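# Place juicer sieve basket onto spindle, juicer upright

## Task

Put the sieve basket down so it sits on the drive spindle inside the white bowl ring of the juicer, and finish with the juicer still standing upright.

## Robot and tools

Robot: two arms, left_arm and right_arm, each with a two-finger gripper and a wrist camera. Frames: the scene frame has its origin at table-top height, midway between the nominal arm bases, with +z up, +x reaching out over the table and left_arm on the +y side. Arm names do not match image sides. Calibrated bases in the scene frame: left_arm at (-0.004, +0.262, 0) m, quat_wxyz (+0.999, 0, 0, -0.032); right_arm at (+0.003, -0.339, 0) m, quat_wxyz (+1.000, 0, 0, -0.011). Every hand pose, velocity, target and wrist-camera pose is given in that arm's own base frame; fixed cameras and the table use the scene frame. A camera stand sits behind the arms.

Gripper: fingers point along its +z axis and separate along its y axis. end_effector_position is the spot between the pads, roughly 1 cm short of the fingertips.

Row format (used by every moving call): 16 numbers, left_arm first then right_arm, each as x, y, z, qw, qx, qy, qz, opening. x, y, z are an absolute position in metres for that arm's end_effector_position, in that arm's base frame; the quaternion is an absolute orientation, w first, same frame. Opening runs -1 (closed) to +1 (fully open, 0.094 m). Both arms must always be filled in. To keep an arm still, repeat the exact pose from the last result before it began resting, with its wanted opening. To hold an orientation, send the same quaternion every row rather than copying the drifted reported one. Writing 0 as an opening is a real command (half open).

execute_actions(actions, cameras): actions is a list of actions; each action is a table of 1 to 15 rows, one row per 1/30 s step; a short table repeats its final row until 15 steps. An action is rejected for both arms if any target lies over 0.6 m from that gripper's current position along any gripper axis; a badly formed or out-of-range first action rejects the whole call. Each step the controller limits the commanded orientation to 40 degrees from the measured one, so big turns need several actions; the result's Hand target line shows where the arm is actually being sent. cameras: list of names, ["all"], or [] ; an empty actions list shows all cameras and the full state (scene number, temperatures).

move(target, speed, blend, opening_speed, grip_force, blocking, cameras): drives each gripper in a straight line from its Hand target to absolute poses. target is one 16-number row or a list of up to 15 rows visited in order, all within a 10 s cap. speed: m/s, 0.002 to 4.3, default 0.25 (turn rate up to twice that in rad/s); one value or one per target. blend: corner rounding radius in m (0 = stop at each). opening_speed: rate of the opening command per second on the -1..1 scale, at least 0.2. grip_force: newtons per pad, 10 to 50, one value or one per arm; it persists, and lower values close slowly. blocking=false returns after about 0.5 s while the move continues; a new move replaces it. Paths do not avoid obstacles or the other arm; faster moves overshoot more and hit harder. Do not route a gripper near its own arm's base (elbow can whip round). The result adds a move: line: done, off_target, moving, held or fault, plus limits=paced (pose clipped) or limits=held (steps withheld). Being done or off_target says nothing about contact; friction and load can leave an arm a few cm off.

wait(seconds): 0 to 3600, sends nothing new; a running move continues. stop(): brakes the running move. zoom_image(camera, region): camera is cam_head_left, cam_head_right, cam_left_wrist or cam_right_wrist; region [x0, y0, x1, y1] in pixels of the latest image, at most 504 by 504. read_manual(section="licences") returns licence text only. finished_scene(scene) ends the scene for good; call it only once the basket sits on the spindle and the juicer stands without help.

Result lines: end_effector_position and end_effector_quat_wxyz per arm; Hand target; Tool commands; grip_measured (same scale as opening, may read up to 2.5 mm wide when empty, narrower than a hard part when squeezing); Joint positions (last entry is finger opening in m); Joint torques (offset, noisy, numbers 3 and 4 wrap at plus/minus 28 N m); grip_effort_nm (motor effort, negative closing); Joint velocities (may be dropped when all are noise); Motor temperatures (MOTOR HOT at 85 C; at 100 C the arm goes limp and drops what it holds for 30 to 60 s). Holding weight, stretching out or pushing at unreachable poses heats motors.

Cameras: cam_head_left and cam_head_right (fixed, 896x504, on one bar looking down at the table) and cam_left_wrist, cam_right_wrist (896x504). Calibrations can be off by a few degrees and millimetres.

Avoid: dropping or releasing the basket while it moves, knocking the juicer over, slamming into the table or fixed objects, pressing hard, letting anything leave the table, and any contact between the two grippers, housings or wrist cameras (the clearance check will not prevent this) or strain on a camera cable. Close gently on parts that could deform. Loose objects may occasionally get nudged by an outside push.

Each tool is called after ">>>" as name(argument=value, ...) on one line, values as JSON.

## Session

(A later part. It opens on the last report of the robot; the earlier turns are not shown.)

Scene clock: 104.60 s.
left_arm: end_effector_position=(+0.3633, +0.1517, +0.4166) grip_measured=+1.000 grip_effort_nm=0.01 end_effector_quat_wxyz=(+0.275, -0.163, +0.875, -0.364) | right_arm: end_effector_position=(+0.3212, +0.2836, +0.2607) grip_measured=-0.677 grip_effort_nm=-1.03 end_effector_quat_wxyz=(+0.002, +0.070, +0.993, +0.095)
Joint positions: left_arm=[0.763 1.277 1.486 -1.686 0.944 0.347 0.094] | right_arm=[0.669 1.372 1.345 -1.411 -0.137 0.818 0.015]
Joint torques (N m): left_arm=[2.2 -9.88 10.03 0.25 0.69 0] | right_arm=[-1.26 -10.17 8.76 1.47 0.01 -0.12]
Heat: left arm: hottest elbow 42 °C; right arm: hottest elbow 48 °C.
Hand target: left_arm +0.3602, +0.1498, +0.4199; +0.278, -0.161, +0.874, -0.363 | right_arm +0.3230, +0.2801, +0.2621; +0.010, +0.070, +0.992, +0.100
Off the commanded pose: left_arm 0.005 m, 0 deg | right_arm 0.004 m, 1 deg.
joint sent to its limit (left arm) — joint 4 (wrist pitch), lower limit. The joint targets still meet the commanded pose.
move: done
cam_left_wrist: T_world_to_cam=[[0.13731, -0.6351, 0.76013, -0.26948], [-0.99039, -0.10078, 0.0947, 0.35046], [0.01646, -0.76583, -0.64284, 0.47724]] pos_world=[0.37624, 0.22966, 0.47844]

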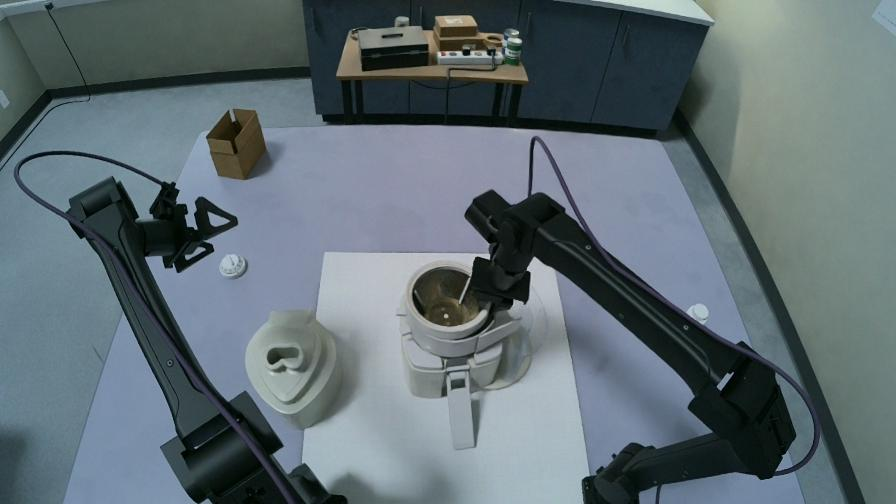

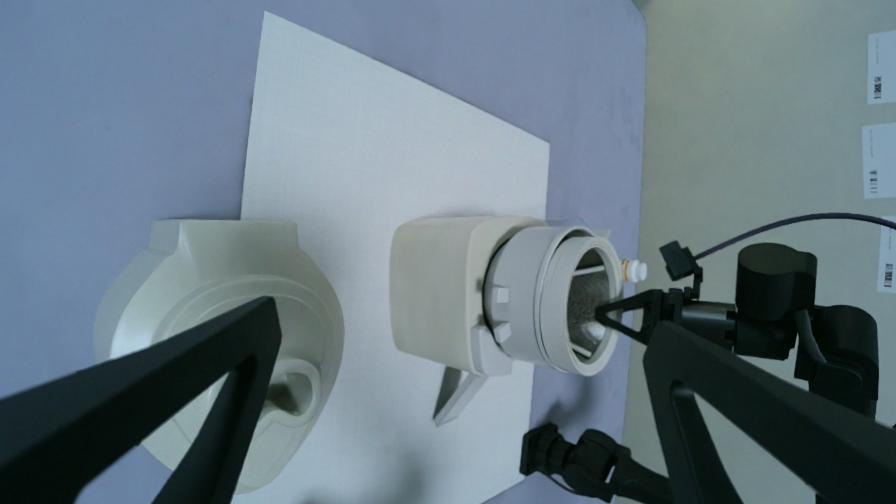

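>>> move(target=[[0.36,0.15,0.42,0.277,-0.161,0.875,-0.364,1,0.334,0.272,0.285,0.005,0.07,0.993,0.08,-0.95],[0.36,0.15,0.42,0.277,-0.161,0.875,-0.364,1,0.331,0.274,0.26,0.005,0.07,0.993,0.083,-0.95]], speed=0.05, cameras=["cam_head_left","cam_left_wrist"])

>>> zoom_image(camera="cam_head_left", region=[370, 240, 530, 380])

>>> zoom_image(camera="cam_left_wrist", region=[490, 190, 690, 390])

Scene clock: 112.47 s.
left_arm: end_effector_position=(+0.3633, +0.1517, +0.4166) grip_measured=+1.000 grip_effort_nm=0.01 end_effector_quat_wxyz=(+0.275, -0.163, +0.875, -0.364) | right_arm: end_effector_position=(+0.3265, +0.2718, +0.2565) grip_measured=-0.678 grip_effort_nm=-1.03 end_effector_quat_wxyz=(-0.005, +0.074, +0.994, +0.074)
Joint positions: left_arm=[0.763 1.277 1.486 -1.686 0.944 0.347 0.094] | right_arm=[0.647 1.389 1.355 -1.445 -0.118 0.801 0.015]
Joint torques (N m): left_arm=[2.14 -9.76 10.21 0.34 0.68 0.07] | right_arm=[-0.85 -10.23 9.83 1.7 -0.05 -0.14]
Heat: left arm: hottest elbow 42 °C; right arm: hottest elbow 48 °C.
Hand target: left_arm +0.3602, +0.1498, +0.4199; +0.278, -0.161, +0.874, -0.363 | right_arm +0.3309, +0.2740, +0.2600; +0.005, +0.070, +0.994, +0.083
Off the commanded pose: left_arm 0.005 m, 0 deg | right_arm 0.006 m, 2 deg.
joint sent to its limit (left arm) — joint 4 (wrist pitch), lower limit. The joint targets still meet the commanded pose.
move: done
cam_left_wrist: T_world_to_cam=[[0.13731, -0.6351, 0.76013, -0.26948], [-0.99039, -0.10078, 0.0947, 0.35046], [0.01646, -0.76583, -0.64284, 0.47724]] pos_world=[0.37624, 0.22966, 0.47844]

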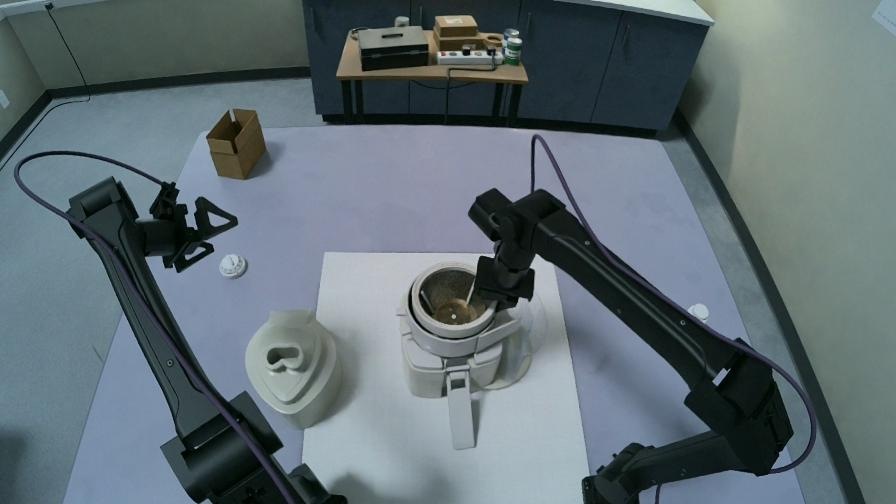

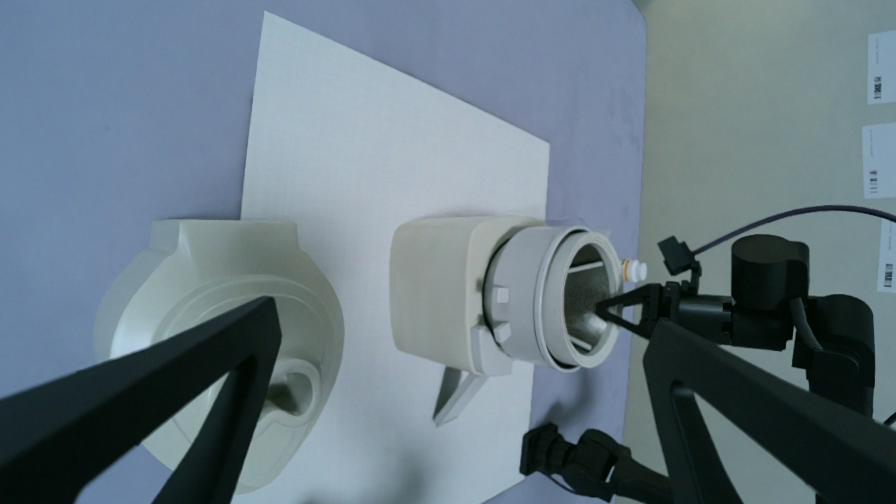

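Scaled by 3.150 from the camera's image (finer frame: 1280x720).

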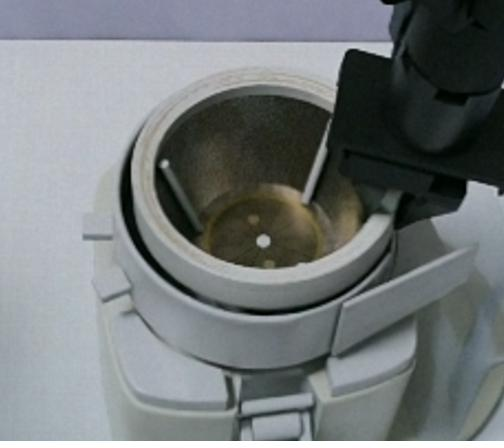

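Scaled by 2.520 from the camera's image (finer frame: 1280x720).

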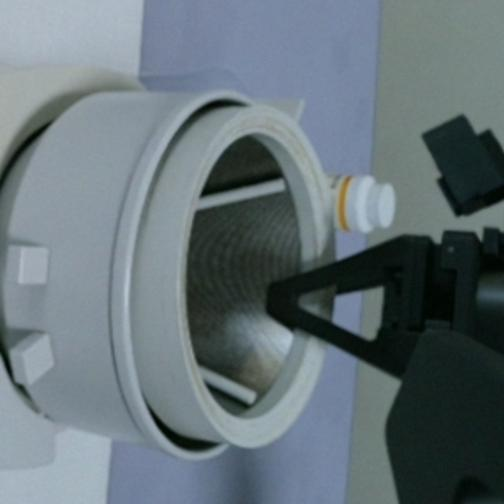

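>>> move(target=[[0.36,0.15,0.42,0.277,-0.161,0.875,-0.364,1,0.329,0.279,0.255,0.005,0.07,0.993,0.085,-0.95],[0.36,0.15,0.42,0.277,-0.161,0.875,-0.364,1,0.329,0.279,0.238,0.005,0.07,0.993,0.083,-0.95]], speed=0.05, cameras=["cam_head_left","cam_left_wrist"])

>>> zoom_image(camera="cam_head_left", region=[370, 240, 530, 380])

>>> zoom_image(camera="cam_left_wrist", region=[490, 190, 690, 390])

Scene clock: 120.87 s.
left_arm: end_effector_position=(+0.3633, +0.1517, +0.4166) grip_measured=+1.000 grip_effort_nm=0.01 end_effector_quat_wxyz=(+0.275, -0.163, +0.875, -0.364) | right_arm: end_effector_position=(+0.3286, +0.2733, +0.2351) grip_measured=-0.678 grip_effort_nm=-1.03 end_effector_quat_wxyz=(-0.004, +0.074, +0.994, +0.075)
Joint positions: left_arm=[0.763 1.277 1.486 -1.686 0.944 0.347 0.094] | right_arm=[0.647 1.397 1.307 -1.386 -0.117 0.801 0.015]
Joint torques (N m): left_arm=[1.73 -9.76 10.03 0.23 0.68 0.09] | right_arm=[0.85 -9.93 9.43 1.7 -0.06 -0.04]
Heat: left arm: hottest elbow 42 °C; right arm: hottest elbow 48 °C.
Hand target: left_arm +0.3602, +0.1498, +0.4199; +0.278, -0.161, +0.874, -0.363 | right_arm +0.3289, +0.2789, +0.2380; +0.005, +0.070, +0.994, +0.083
Off the commanded pose: left_arm 0.005 m, 0 deg | right_arm 0.006 m, 1 deg.
joint sent to its limit (left arm) — joint 4 (wrist pitch), lower limit. The joint targets still meet the commanded pose.
move: done
cam_left_wrist: T_world_to_cam=[[0.13731, -0.6351, 0.76013, -0.26948], [-0.99039, -0.10078, 0.0947, 0.35046], [0.01646, -0.76583, -0.64284, 0.47724]] pos_world=[0.37624, 0.22966, 0.47844]

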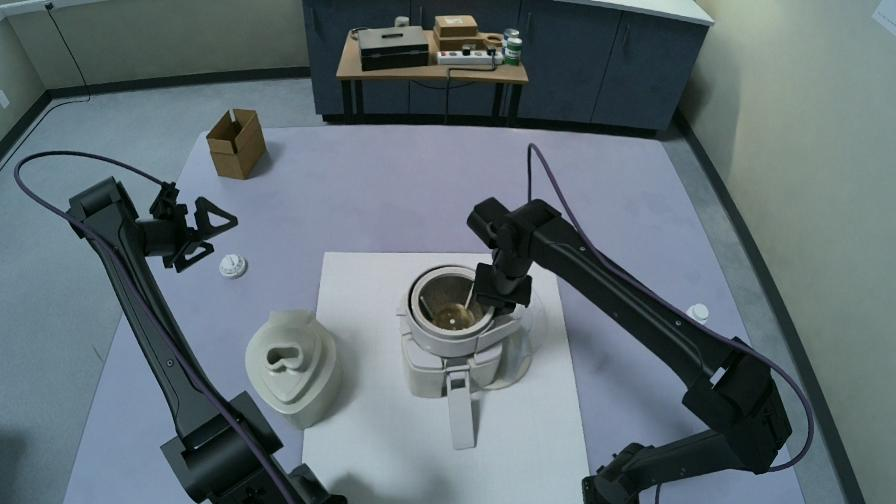

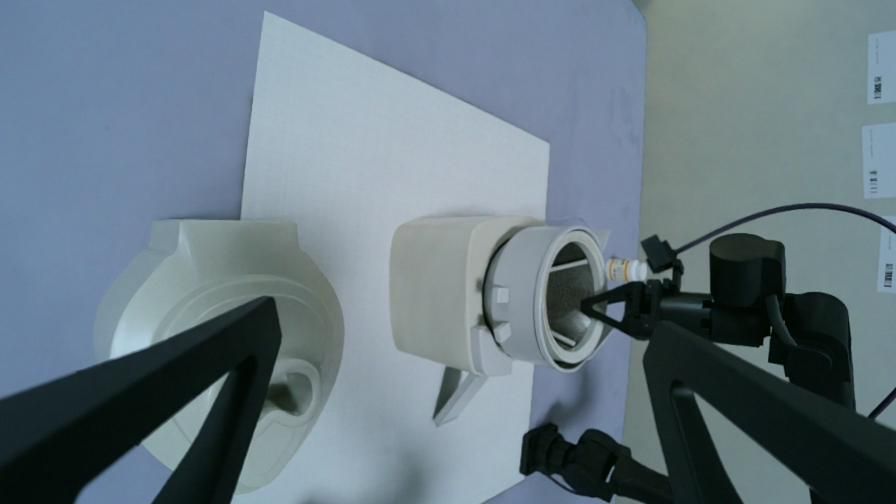

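Scaled by 3.150 from the camera's image (finer frame: 1280x720).

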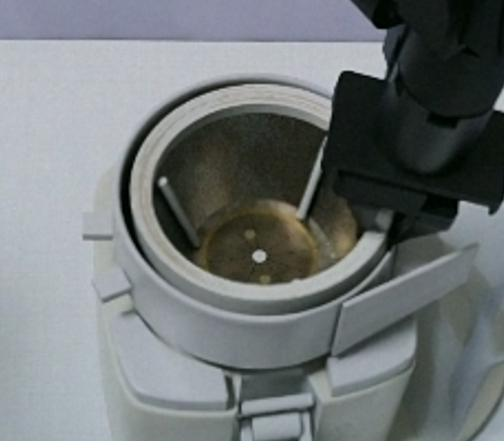

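Scaled by 2.520 from the camera's image (finer frame: 1280x720).

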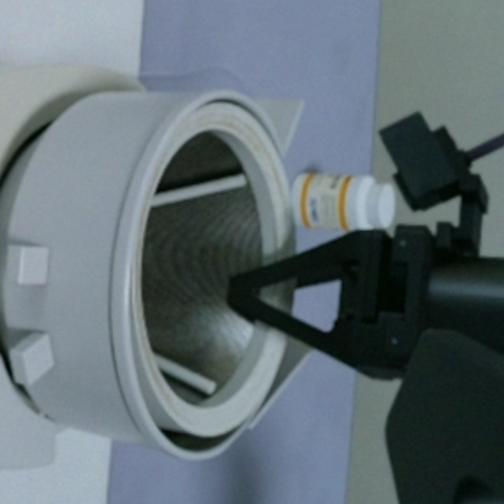

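>>> move(target=[[0.36,0.15,0.42,0.277,-0.161,0.875,-0.364,1,0.322,0.285,0.236,0.005,0.07,0.993,0.083,-0.95],[0.36,0.15,0.42,0.277,-0.161,0.875,-0.364,1,0.324,0.283,0.212,0.005,0.07,0.993,0.08,-0.95]], speed=0.04, cameras=["cam_head_left","cam_left_wrist"])

>>> zoom_image(camera="cam_head_left", region=[370, 240, 530, 380])

>>> zoom_image(camera="cam_left_wrist", region=[490, 190, 690, 390])

Scene clock: 127.27 s.
left_arm: end_effector_position=(+0.3633, +0.1517, +0.4166) grip_measured=+1.000 grip_effort_nm=0.01 end_effector_quat_wxyz=(+0.275, -0.163, +0.875, -0.364) | right_arm: end_effector_position=(+0.3252, +0.2797, +0.2247) grip_measured=-0.678 grip_effort_nm=-1.03 end_effector_quat_wxyz=(+0.008, +0.071, +0.994, +0.083)
Joint positions: left_arm=[0.763 1.277 1.486 -1.686 0.944 0.347 0.094] | right_arm=[0.666 1.385 1.266 -1.327 -0.112 0.815 0.015]
Joint torques (N m): left_arm=[2.14 -10.58 9.91 0.42 0.68 -0.01] | right_arm=[-0.44 -8.59 7.79 2.11 0.06 -0.01]
Heat: left arm: hottest elbow 42 °C; right arm: hottest elbow 47 °C.
Hand target: left_arm +0.3602, +0.1498, +0.4199; +0.278, -0.161, +0.874, -0.363 | right_arm +0.3237, +0.2827, +0.2121; +0.005, +0.070, +0.994, +0.080
Off the commanded pose: left_arm 0.005 m, 0 deg | right_arm 0.013 m, 0 deg.
joint sent to its limit (left arm) — joint 4 (wrist pitch), lower limit. The joint targets still meet the commanded pose.
move: off_target (right_arm)
cam_left_wrist: T_world_to_cam=[[0.13731, -0.6351, 0.76013, -0.26948], [-0.99039, -0.10078, 0.0947, 0.35046], [0.01646, -0.76583, -0.64284, 0.47724]] pos_world=[0.37624, 0.22966, 0.47844]

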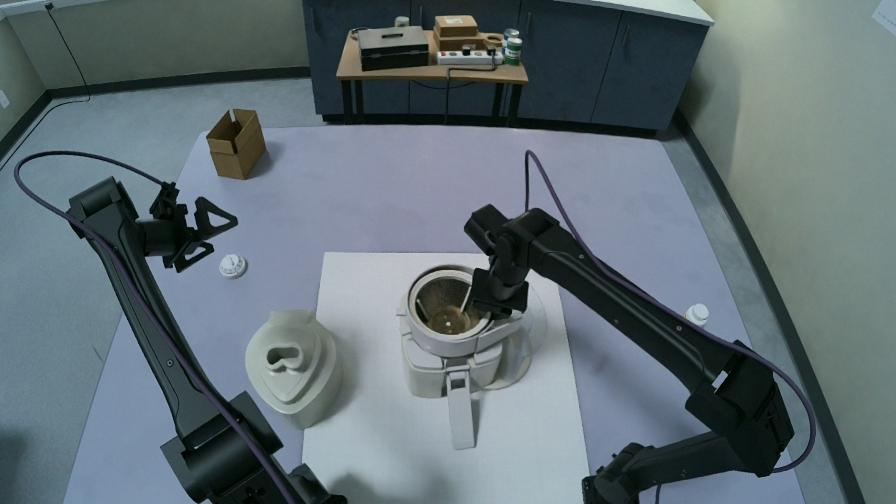

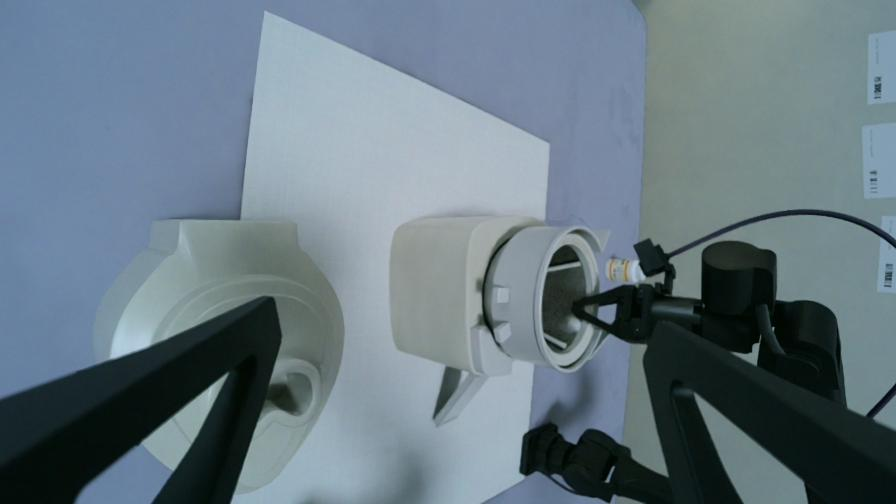

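Scaled by 3.150 from the camera's image (finer frame: 1280x720).

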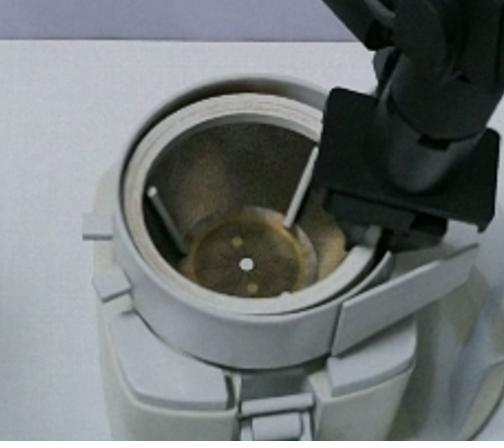

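Scaled by 2.520 from the camera's image (finer frame: 1280x720).

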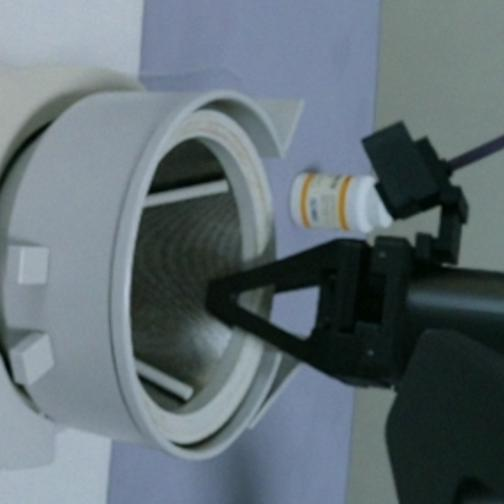

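>>> move(target=[[0.36,0.15,0.42,0.277,-0.161,0.875,-0.364,1,0.324,0.280,0.222,0.0,0.07,0.993,0.07,-0.95],[0.36,0.15,0.42,0.277,-0.161,0.875,-0.364,1,0.324,0.281,0.195,0.0,0.07,0.993,0.07,-0.95]], speed=0.04, cameras=["cam_head_left","cam_left_wrist"])

>>> zoom_image(camera="cam_head_left", region=[370, 240, 530, 380])

>>> zoom_image(camera="cam_left_wrist", region=[490, 190, 690, 390])

Scene clock: 135.03 s.
left_arm: end_effector_position=(+0.3633, +0.1517, +0.4166) grip_measured=+1.000 grip_effort_nm=0.01 end_effector_quat_wxyz=(+0.275, -0.163, +0.875, -0.364) | right_arm: end_effector_position=(+0.3267, +0.2776, +0.2119) grip_measured=-0.678 grip_effort_nm=-1.03 end_effector_quat_wxyz=(+0.010, +0.072, +0.994, +0.077)
Joint positions: left_arm=[0.763 1.277 1.486 -1.686 0.944 0.347 0.094] | right_arm=[0.664 1.393 1.241 -1.3 -0.101 0.815 0.015]
Joint torques (N m): left_arm=[1.67 -9.76 9.98 0.5 0.68 0.04] | right_arm=[0.67 -7.65 7.75 1.77 -0.08 -0.05]
Heat: left arm: hottest elbow 42 °C; right arm: hottest elbow 47 °C.
Hand target: left_arm +0.3602, +0.1498, +0.4199; +0.278, -0.161, +0.874, -0.363 | right_arm +0.3237, +0.2806, +0.1953; +0.000, +0.070, +0.995, +0.070
Off the commanded pose: left_arm 0.005 m, 0 deg | right_arm 0.017 m, 1 deg.
joint sent to its limit (left arm) — joint 4 (wrist pitch), lower limit. The joint targets still meet the commanded pose.
move: off_target (right_arm)
cam_left_wrist: T_world_to_cam=[[0.13731, -0.6351, 0.76013, -0.26948], [-0.99039, -0.10078, 0.0947, 0.35046], [0.01646, -0.76583, -0.64284, 0.47724]] pos_world=[0.37624, 0.22966, 0.47844]

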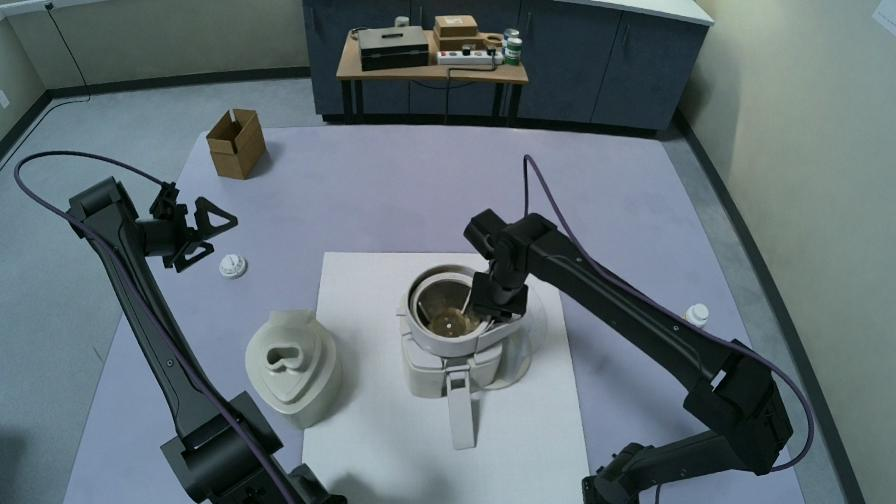

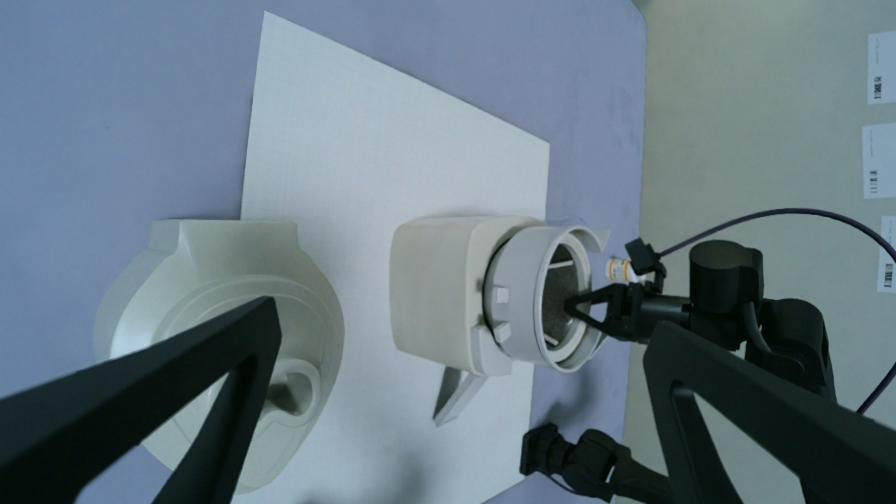

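Scaled by 3.150 from the camera's image (finer frame: 1280x720).

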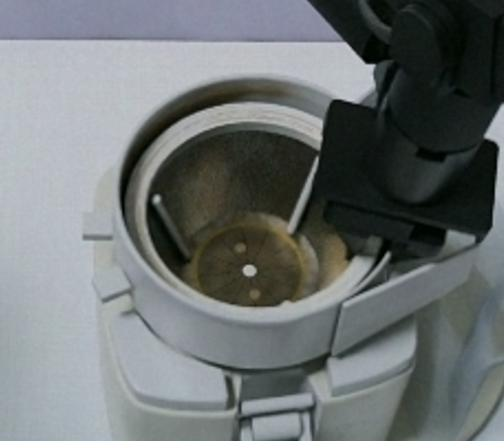

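Scaled by 2.520 from the camera's image (finer frame: 1280x720).

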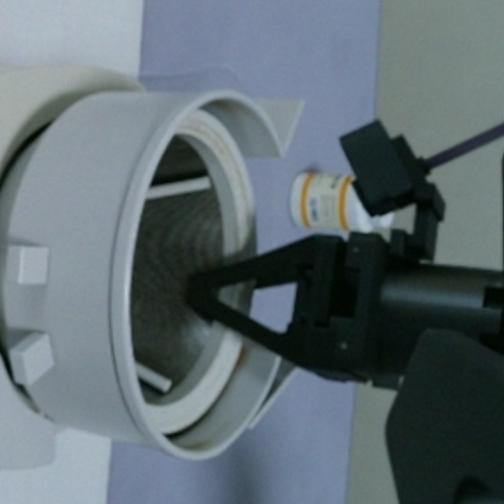

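>>> move(target=[[0.36,0.15,0.42,0.277,-0.161,0.875,-0.364,1,0.324,0.281,0.19,0.0,0.115,0.991,0.07,-0.95]], speed=0.04)

>>> move(target=[[0.36,0.15,0.42,0.277,-0.161,0.875,-0.364,1,0.329,0.281,0.188,0.0,0.025,0.997,0.07,-0.95]], speed=0.04, cameras=["cam_head_left","cam_left_wrist","cam_right_wrist"])

>>> zoom_image(camera="cam_head_left", region=[370, 240, 530, 380])

>>> zoom_image(camera="cam_left_wrist", region=[490, 190, 690, 390])

Scene clock: 144.43 s.
left_arm: end_effector_position=(+0.3633, +0.1517, +0.4166) grip_measured=+1.000 grip_effort_nm=0.01 end_effector_quat_wxyz=(+0.275, -0.163, +0.875, -0.364) | right_arm: end_effector_position=(+0.3250, +0.2770, +0.2109) grip_measured=-0.678 grip_effort_nm=-1.03 end_effector_quat_wxyz=(+0.007, +0.103, +0.991, +0.080)
Joint positions: left_arm=[0.763 1.277 1.486 -1.686 0.944 0.347 0.094] | right_arm=[0.664 1.387 1.231 -1.293 -0.105 0.878 0.015]
Joint torques (N m): left_arm=[1.67 -10.81 10.09 0.34 0.65 0] | right_arm=[0.5 -7.36 7.19 2.19 0.24 0.25]
Heat: left arm: hottest elbow 42 °C; right arm: hottest elbow 45 °C.
Hand target: left_arm +0.3602, +0.1498, +0.4199; +0.278, -0.161, +0.874, -0.363 | right_arm +0.3233, +0.2804, +0.1905; +0.000, +0.115, +0.991, +0.070
Off the commanded pose: left_arm 0.005 m, 0 deg | right_arm 0.021 m, 2 deg.
joint sent to its limit (left arm) — joint 4 (wrist pitch), lower limit. The joint targets still meet the commanded pose.
move: off_target (right_arm)

Scene clock: 147.23 s.
left_arm: end_effector_position=(+0.3633, +0.1517, +0.4166) grip_measured=+1.000 grip_effort_nm=0.01 end_effector_quat_wxyz=(+0.275, -0.163, +0.875, -0.364) | right_arm: end_effector_position=(+0.3290, +0.2766, +0.2108) grip_measured=-0.678 grip_effort_nm=-1.03 end_effector_quat_wxyz=(+0.017, +0.038, +0.996, +0.082)
Joint positions: left_arm=[0.763 1.277 1.486 -1.686 0.944 0.347 0.094] | right_arm=[0.658 1.388 1.231 -1.282 -0.103 0.741 0.015]
Joint torques (N m): left_arm=[2.26 -10.17 9.84 0.38 0.66 0.08] | right_arm=[0.15 -6.71 8.23 1.54 -0.22 -0.28]
Heat: left arm: hottest elbow 42 °C; right arm: hottest elbow 45 °C.
Hand target: left_arm +0.3602, +0.1498, +0.4199; +0.278, -0.161, +0.874, -0.363 | right_arm +0.3283, +0.2802, +0.1885; +0.000, +0.025, +0.997, +0.070
Off the commanded pose: left_arm 0.005 m, 0 deg | right_arm 0.023 m, 3 deg.
joint sent to its limit (left arm) — joint 4 (wrist pitch), lower limit. The joint targets still meet the commanded pose.
move: off_target (right_arm)
cam_left_wrist: T_world_to_cam=[[0.13731, -0.6351, 0.76013, -0.26948], [-0.99039, -0.10078, 0.0947, 0.35046], [0.01646, -0.76583, -0.64284, 0.47724]] pos_world=[0.37624, 0.22966, 0.47844]
cam_right_wrist: T_world_to_cam=[[-0.00152, -0.97873, -0.20514, 0.32172], [-0.89009, -0.09218, 0.44638, 0.25371], [-0.45579, 0.18327, -0.87101, 0.3834]] pos_world=[0.40106, 0.268, 0.28669]

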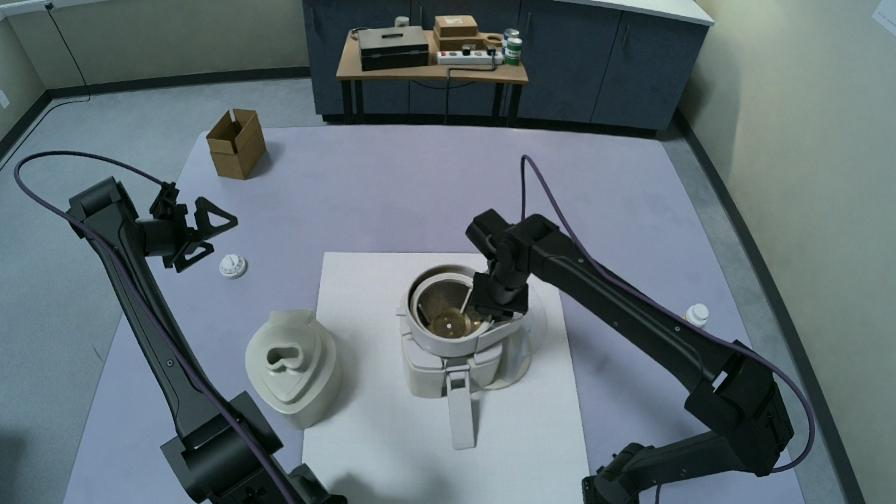

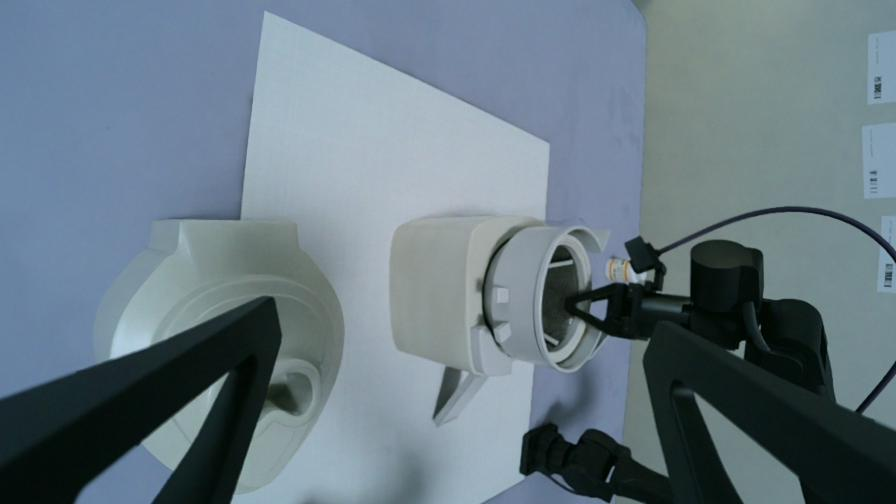

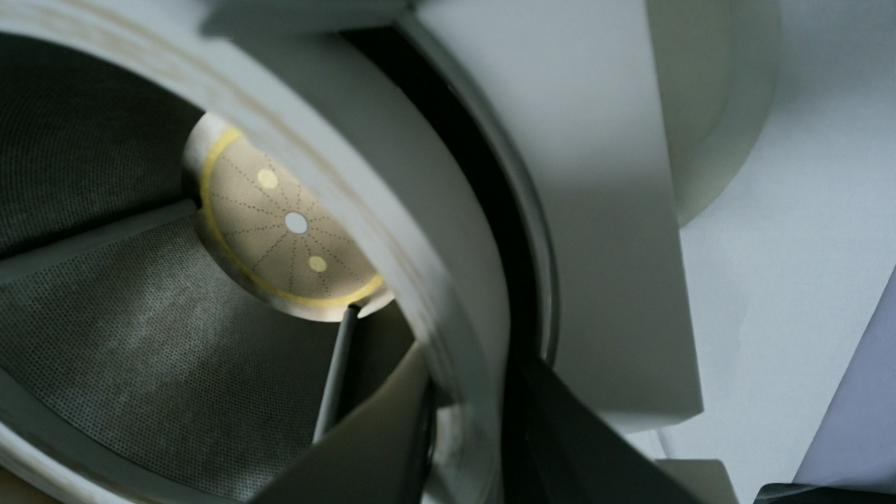

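Scaled by 3.150 from the camera's image (finer frame: 1280x720).

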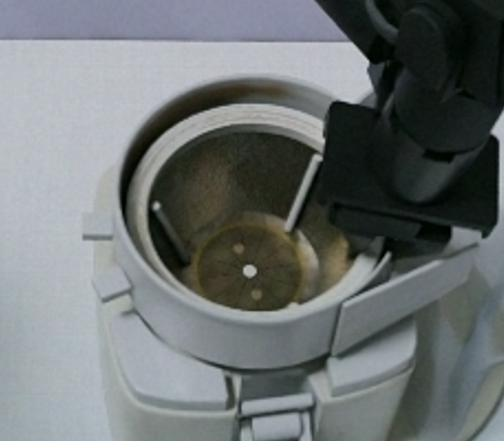

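Scaled by 2.520 from the camera's image (finer frame: 1280x720).

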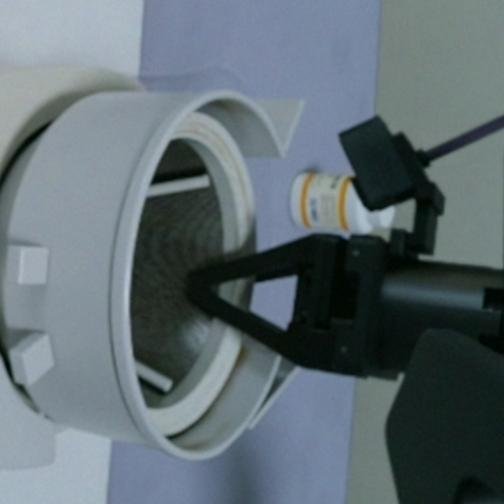

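>>> move(target=[[0.36,0.15,0.42,0.277,-0.161,0.875,-0.364,1,0.328,0.279,0.212,0.01,0.07,0.993,0.08,-0.95],[0.36,0.15,0.42,0.277,-0.161,0.875,-0.364,1,0.328,0.279,0.212,0.01,0.07,0.993,0.08,-0.55]], speed=0.03, opening_speed=0.2, cameras=["cam_head_left","cam_left_wrist"])

>>> zoom_image(camera="cam_head_left", region=[370, 240, 530, 380])

>>> zoom_image(camera="cam_left_wrist", region=[490, 190, 690, 390])

Scene clock: 166.57 s.
left_arm: end_effector_position=(+0.3633, +0.1517, +0.4166) grip_measured=+1.000 grip_effort_nm=0.01 end_effector_quat_wxyz=(+0.275, -0.163, +0.875, -0.364) | right_arm: end_effector_position=(+0.3280, +0.2764, +0.2112) grip_measured=-0.553 grip_effort_nm=0.12 end_effector_quat_wxyz=(+0.013, +0.067, +0.994, +0.083)
Joint positions: left_arm=[0.763 1.277 1.486 -1.686 0.944 0.347 0.094] | right_arm=[0.658 1.387 1.231 -1.286 -0.106 0.799 0.021]
Joint torques (N m): left_arm=[1.85 -10.29 9.96 0.29 0.71 0.05] | right_arm=[0.32 -8.29 10.32 0.65 0.01 0.05]
Heat: left arm: hottest elbow 42 °C; right arm: hottest elbow 44 °C.
Hand target: left_arm +0.3602, +0.1498, +0.4199; +0.278, -0.161, +0.874, -0.363 | right_arm +0.3280, +0.2789, +0.2120; +0.010, +0.070, +0.994, +0.080
Off the commanded pose: left_arm 0.005 m, 0 deg | right_arm 0.003 m, 1 deg.
joint sent to its limit (left arm) — joint 4 (wrist pitch), lower limit. The joint targets still meet the commanded pose.
move: done
cam_left_wrist: T_world_to_cam=[[0.13731, -0.6351, 0.76013, -0.26948], [-0.99039, -0.10078, 0.0947, 0.35046], [0.01646, -0.76583, -0.64284, 0.47724]] pos_world=[0.37624, 0.22966, 0.47844]

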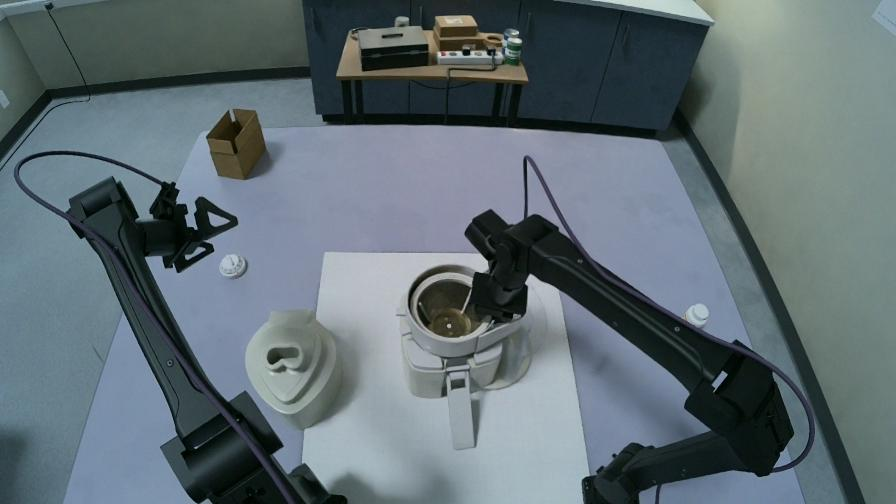

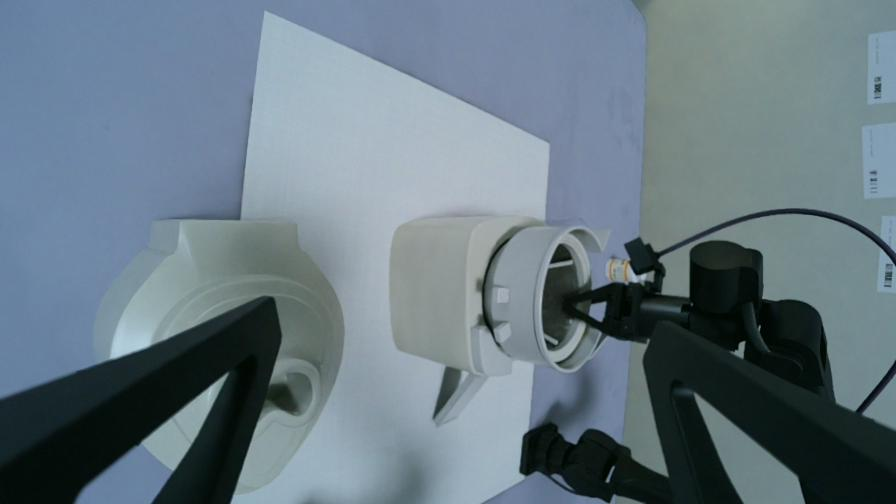

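Scaled by 3.150 from the camera's image (finer frame: 1280x720).

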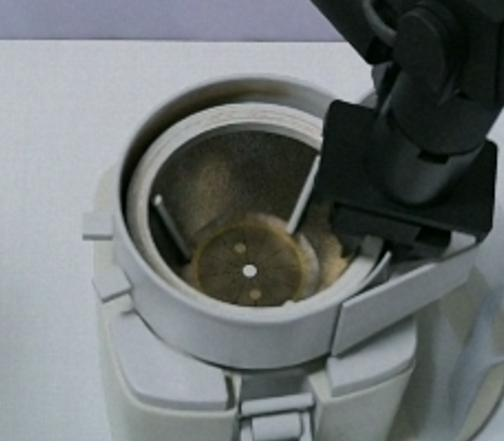

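Scaled by 2.520 from the camera's image (finer frame: 1280x720).

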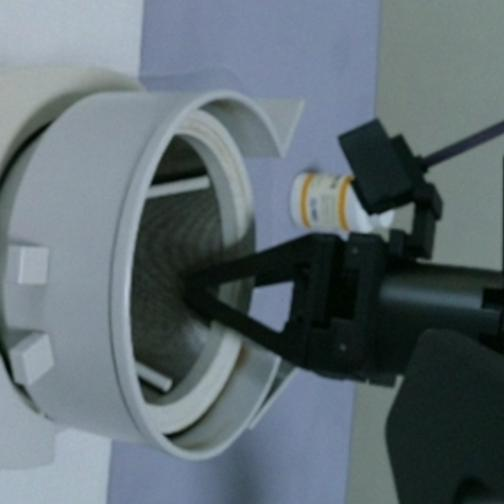

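Stable. Retreat.

>>> move(target=[[0.36,0.15,0.42,0.277,-0.161,0.875,-0.364,1,0.328,0.279,0.212,0.01,0.07,0.993,0.08,-0.35],[0.36,0.15,0.42,0.277,-0.161,0.875,-0.364,1,0.326,0.266,0.295,0.01,0.07,0.993,0.08,-0.35],[0.36,0.15,0.42,0.277,-0.161,0.875,-0.364,1,0.34,0.25,0.45,0.0,0.07,0.993,0.06,-0.35],[0.36,0.15,0.42,0.277,-0.161,0.875,-0.364,1,0.38,0.10,0.45,0.0,0,1,0,-0.35]], speed=0.1, opening_speed=0.3, cameras=["cam_head_left","cam_left_wrist"])

>>> zoom_image(camera="cam_head_left", region=[370, 240, 530, 380])

>>> zoom_image(camera="cam_left_wrist", region=[490, 190, 690, 390])

Scene clock: 180.00 s.
left_arm: end_effector_position=(+0.3633, +0.1517, +0.4166) grip_measured=+1.000 grip_effort_nm=0.01 end_effector_quat_wxyz=(+0.275, -0.163, +0.875, -0.364) | right_arm: end_effector_position=(+0.3868, +0.1052, +0.4422) grip_measured=-0.352 grip_effort_nm=0.10 end_effector_quat_wxyz=(+0.153, +0.003, +0.987, +0.045)
Joint positions: left_arm=[0.763 1.277 1.486 -1.686 0.944 0.347 0.094] | right_arm=[0.264 1.279 1.726 -1.696 -0.006 0.272 0.03]
Joint torques (N m): left_arm=[1.96 -10.11 9.85 0.21 0.69 0.04] | right_arm=[-1.03 -9 9.66 0.92 0.16 -0.23]
Heat: left arm: hottest elbow 43 °C; right arm: hottest elbow 46 °C.
Hand target: left_arm +0.3602, +0.1498, +0.4199; +0.278, -0.161, +0.874, -0.363 | right_arm +0.3801, +0.1002, +0.4491; +0.158, +0.001, +0.986, +0.043
Off the commanded pose: left_arm 0.005 m, 0 deg | right_arm 0.012 m, 18 deg.
joint sent to its limit (left arm) — joint 4 (wrist pitch), lower limit. The joint targets still meet the commanded pose.
joint sent to its limit (right arm) — joint 4 (wrist pitch), lower limit. The joint targets are off in orientation, not in position.
move: off_target (right_arm)
cam_left_wrist: T_world_to_cam=[[0.13731, -0.6351, 0.76013, -0.26948], [-0.99039, -0.10078, 0.0947, 0.35046], [0.01646, -0.76583, -0.64284, 0.47724]] pos_world=[0.37624, 0.22966, 0.47844]

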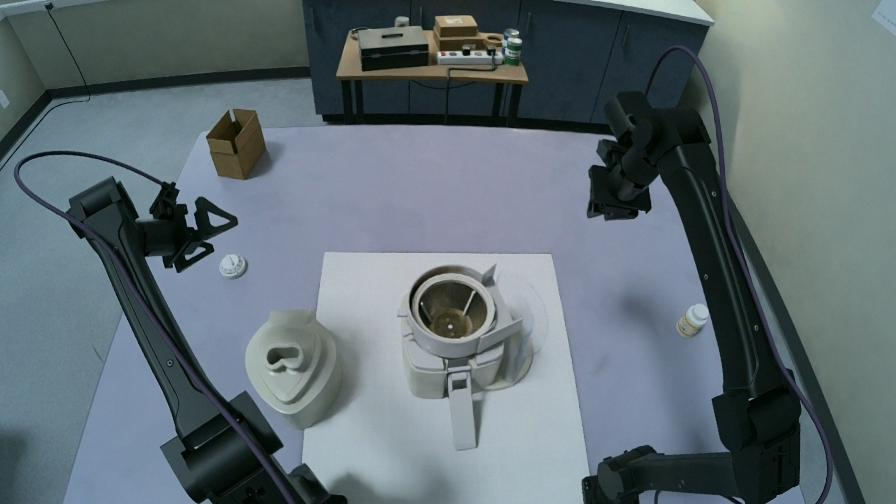

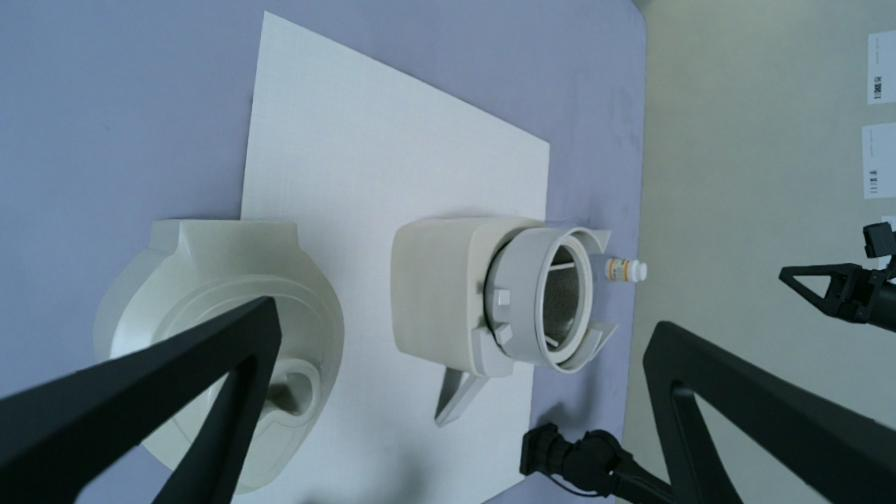

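Scaled by 3.150 from the camera's image (finer frame: 1280x720).

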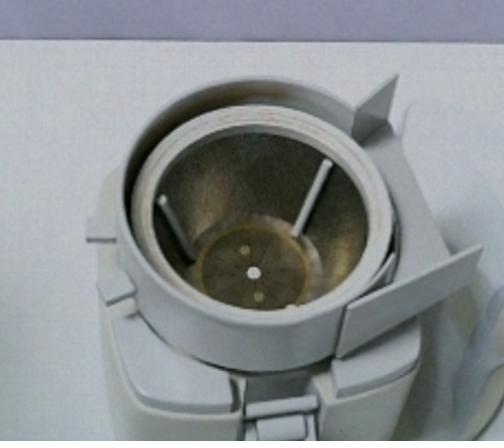

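Scaled by 2.520 from the camera's image (finer frame: 1280x720).

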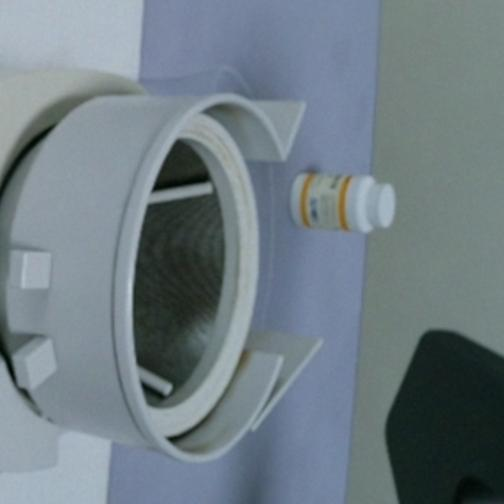

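>>> finished_scene(scene=3)

The scene is finished: the task was done.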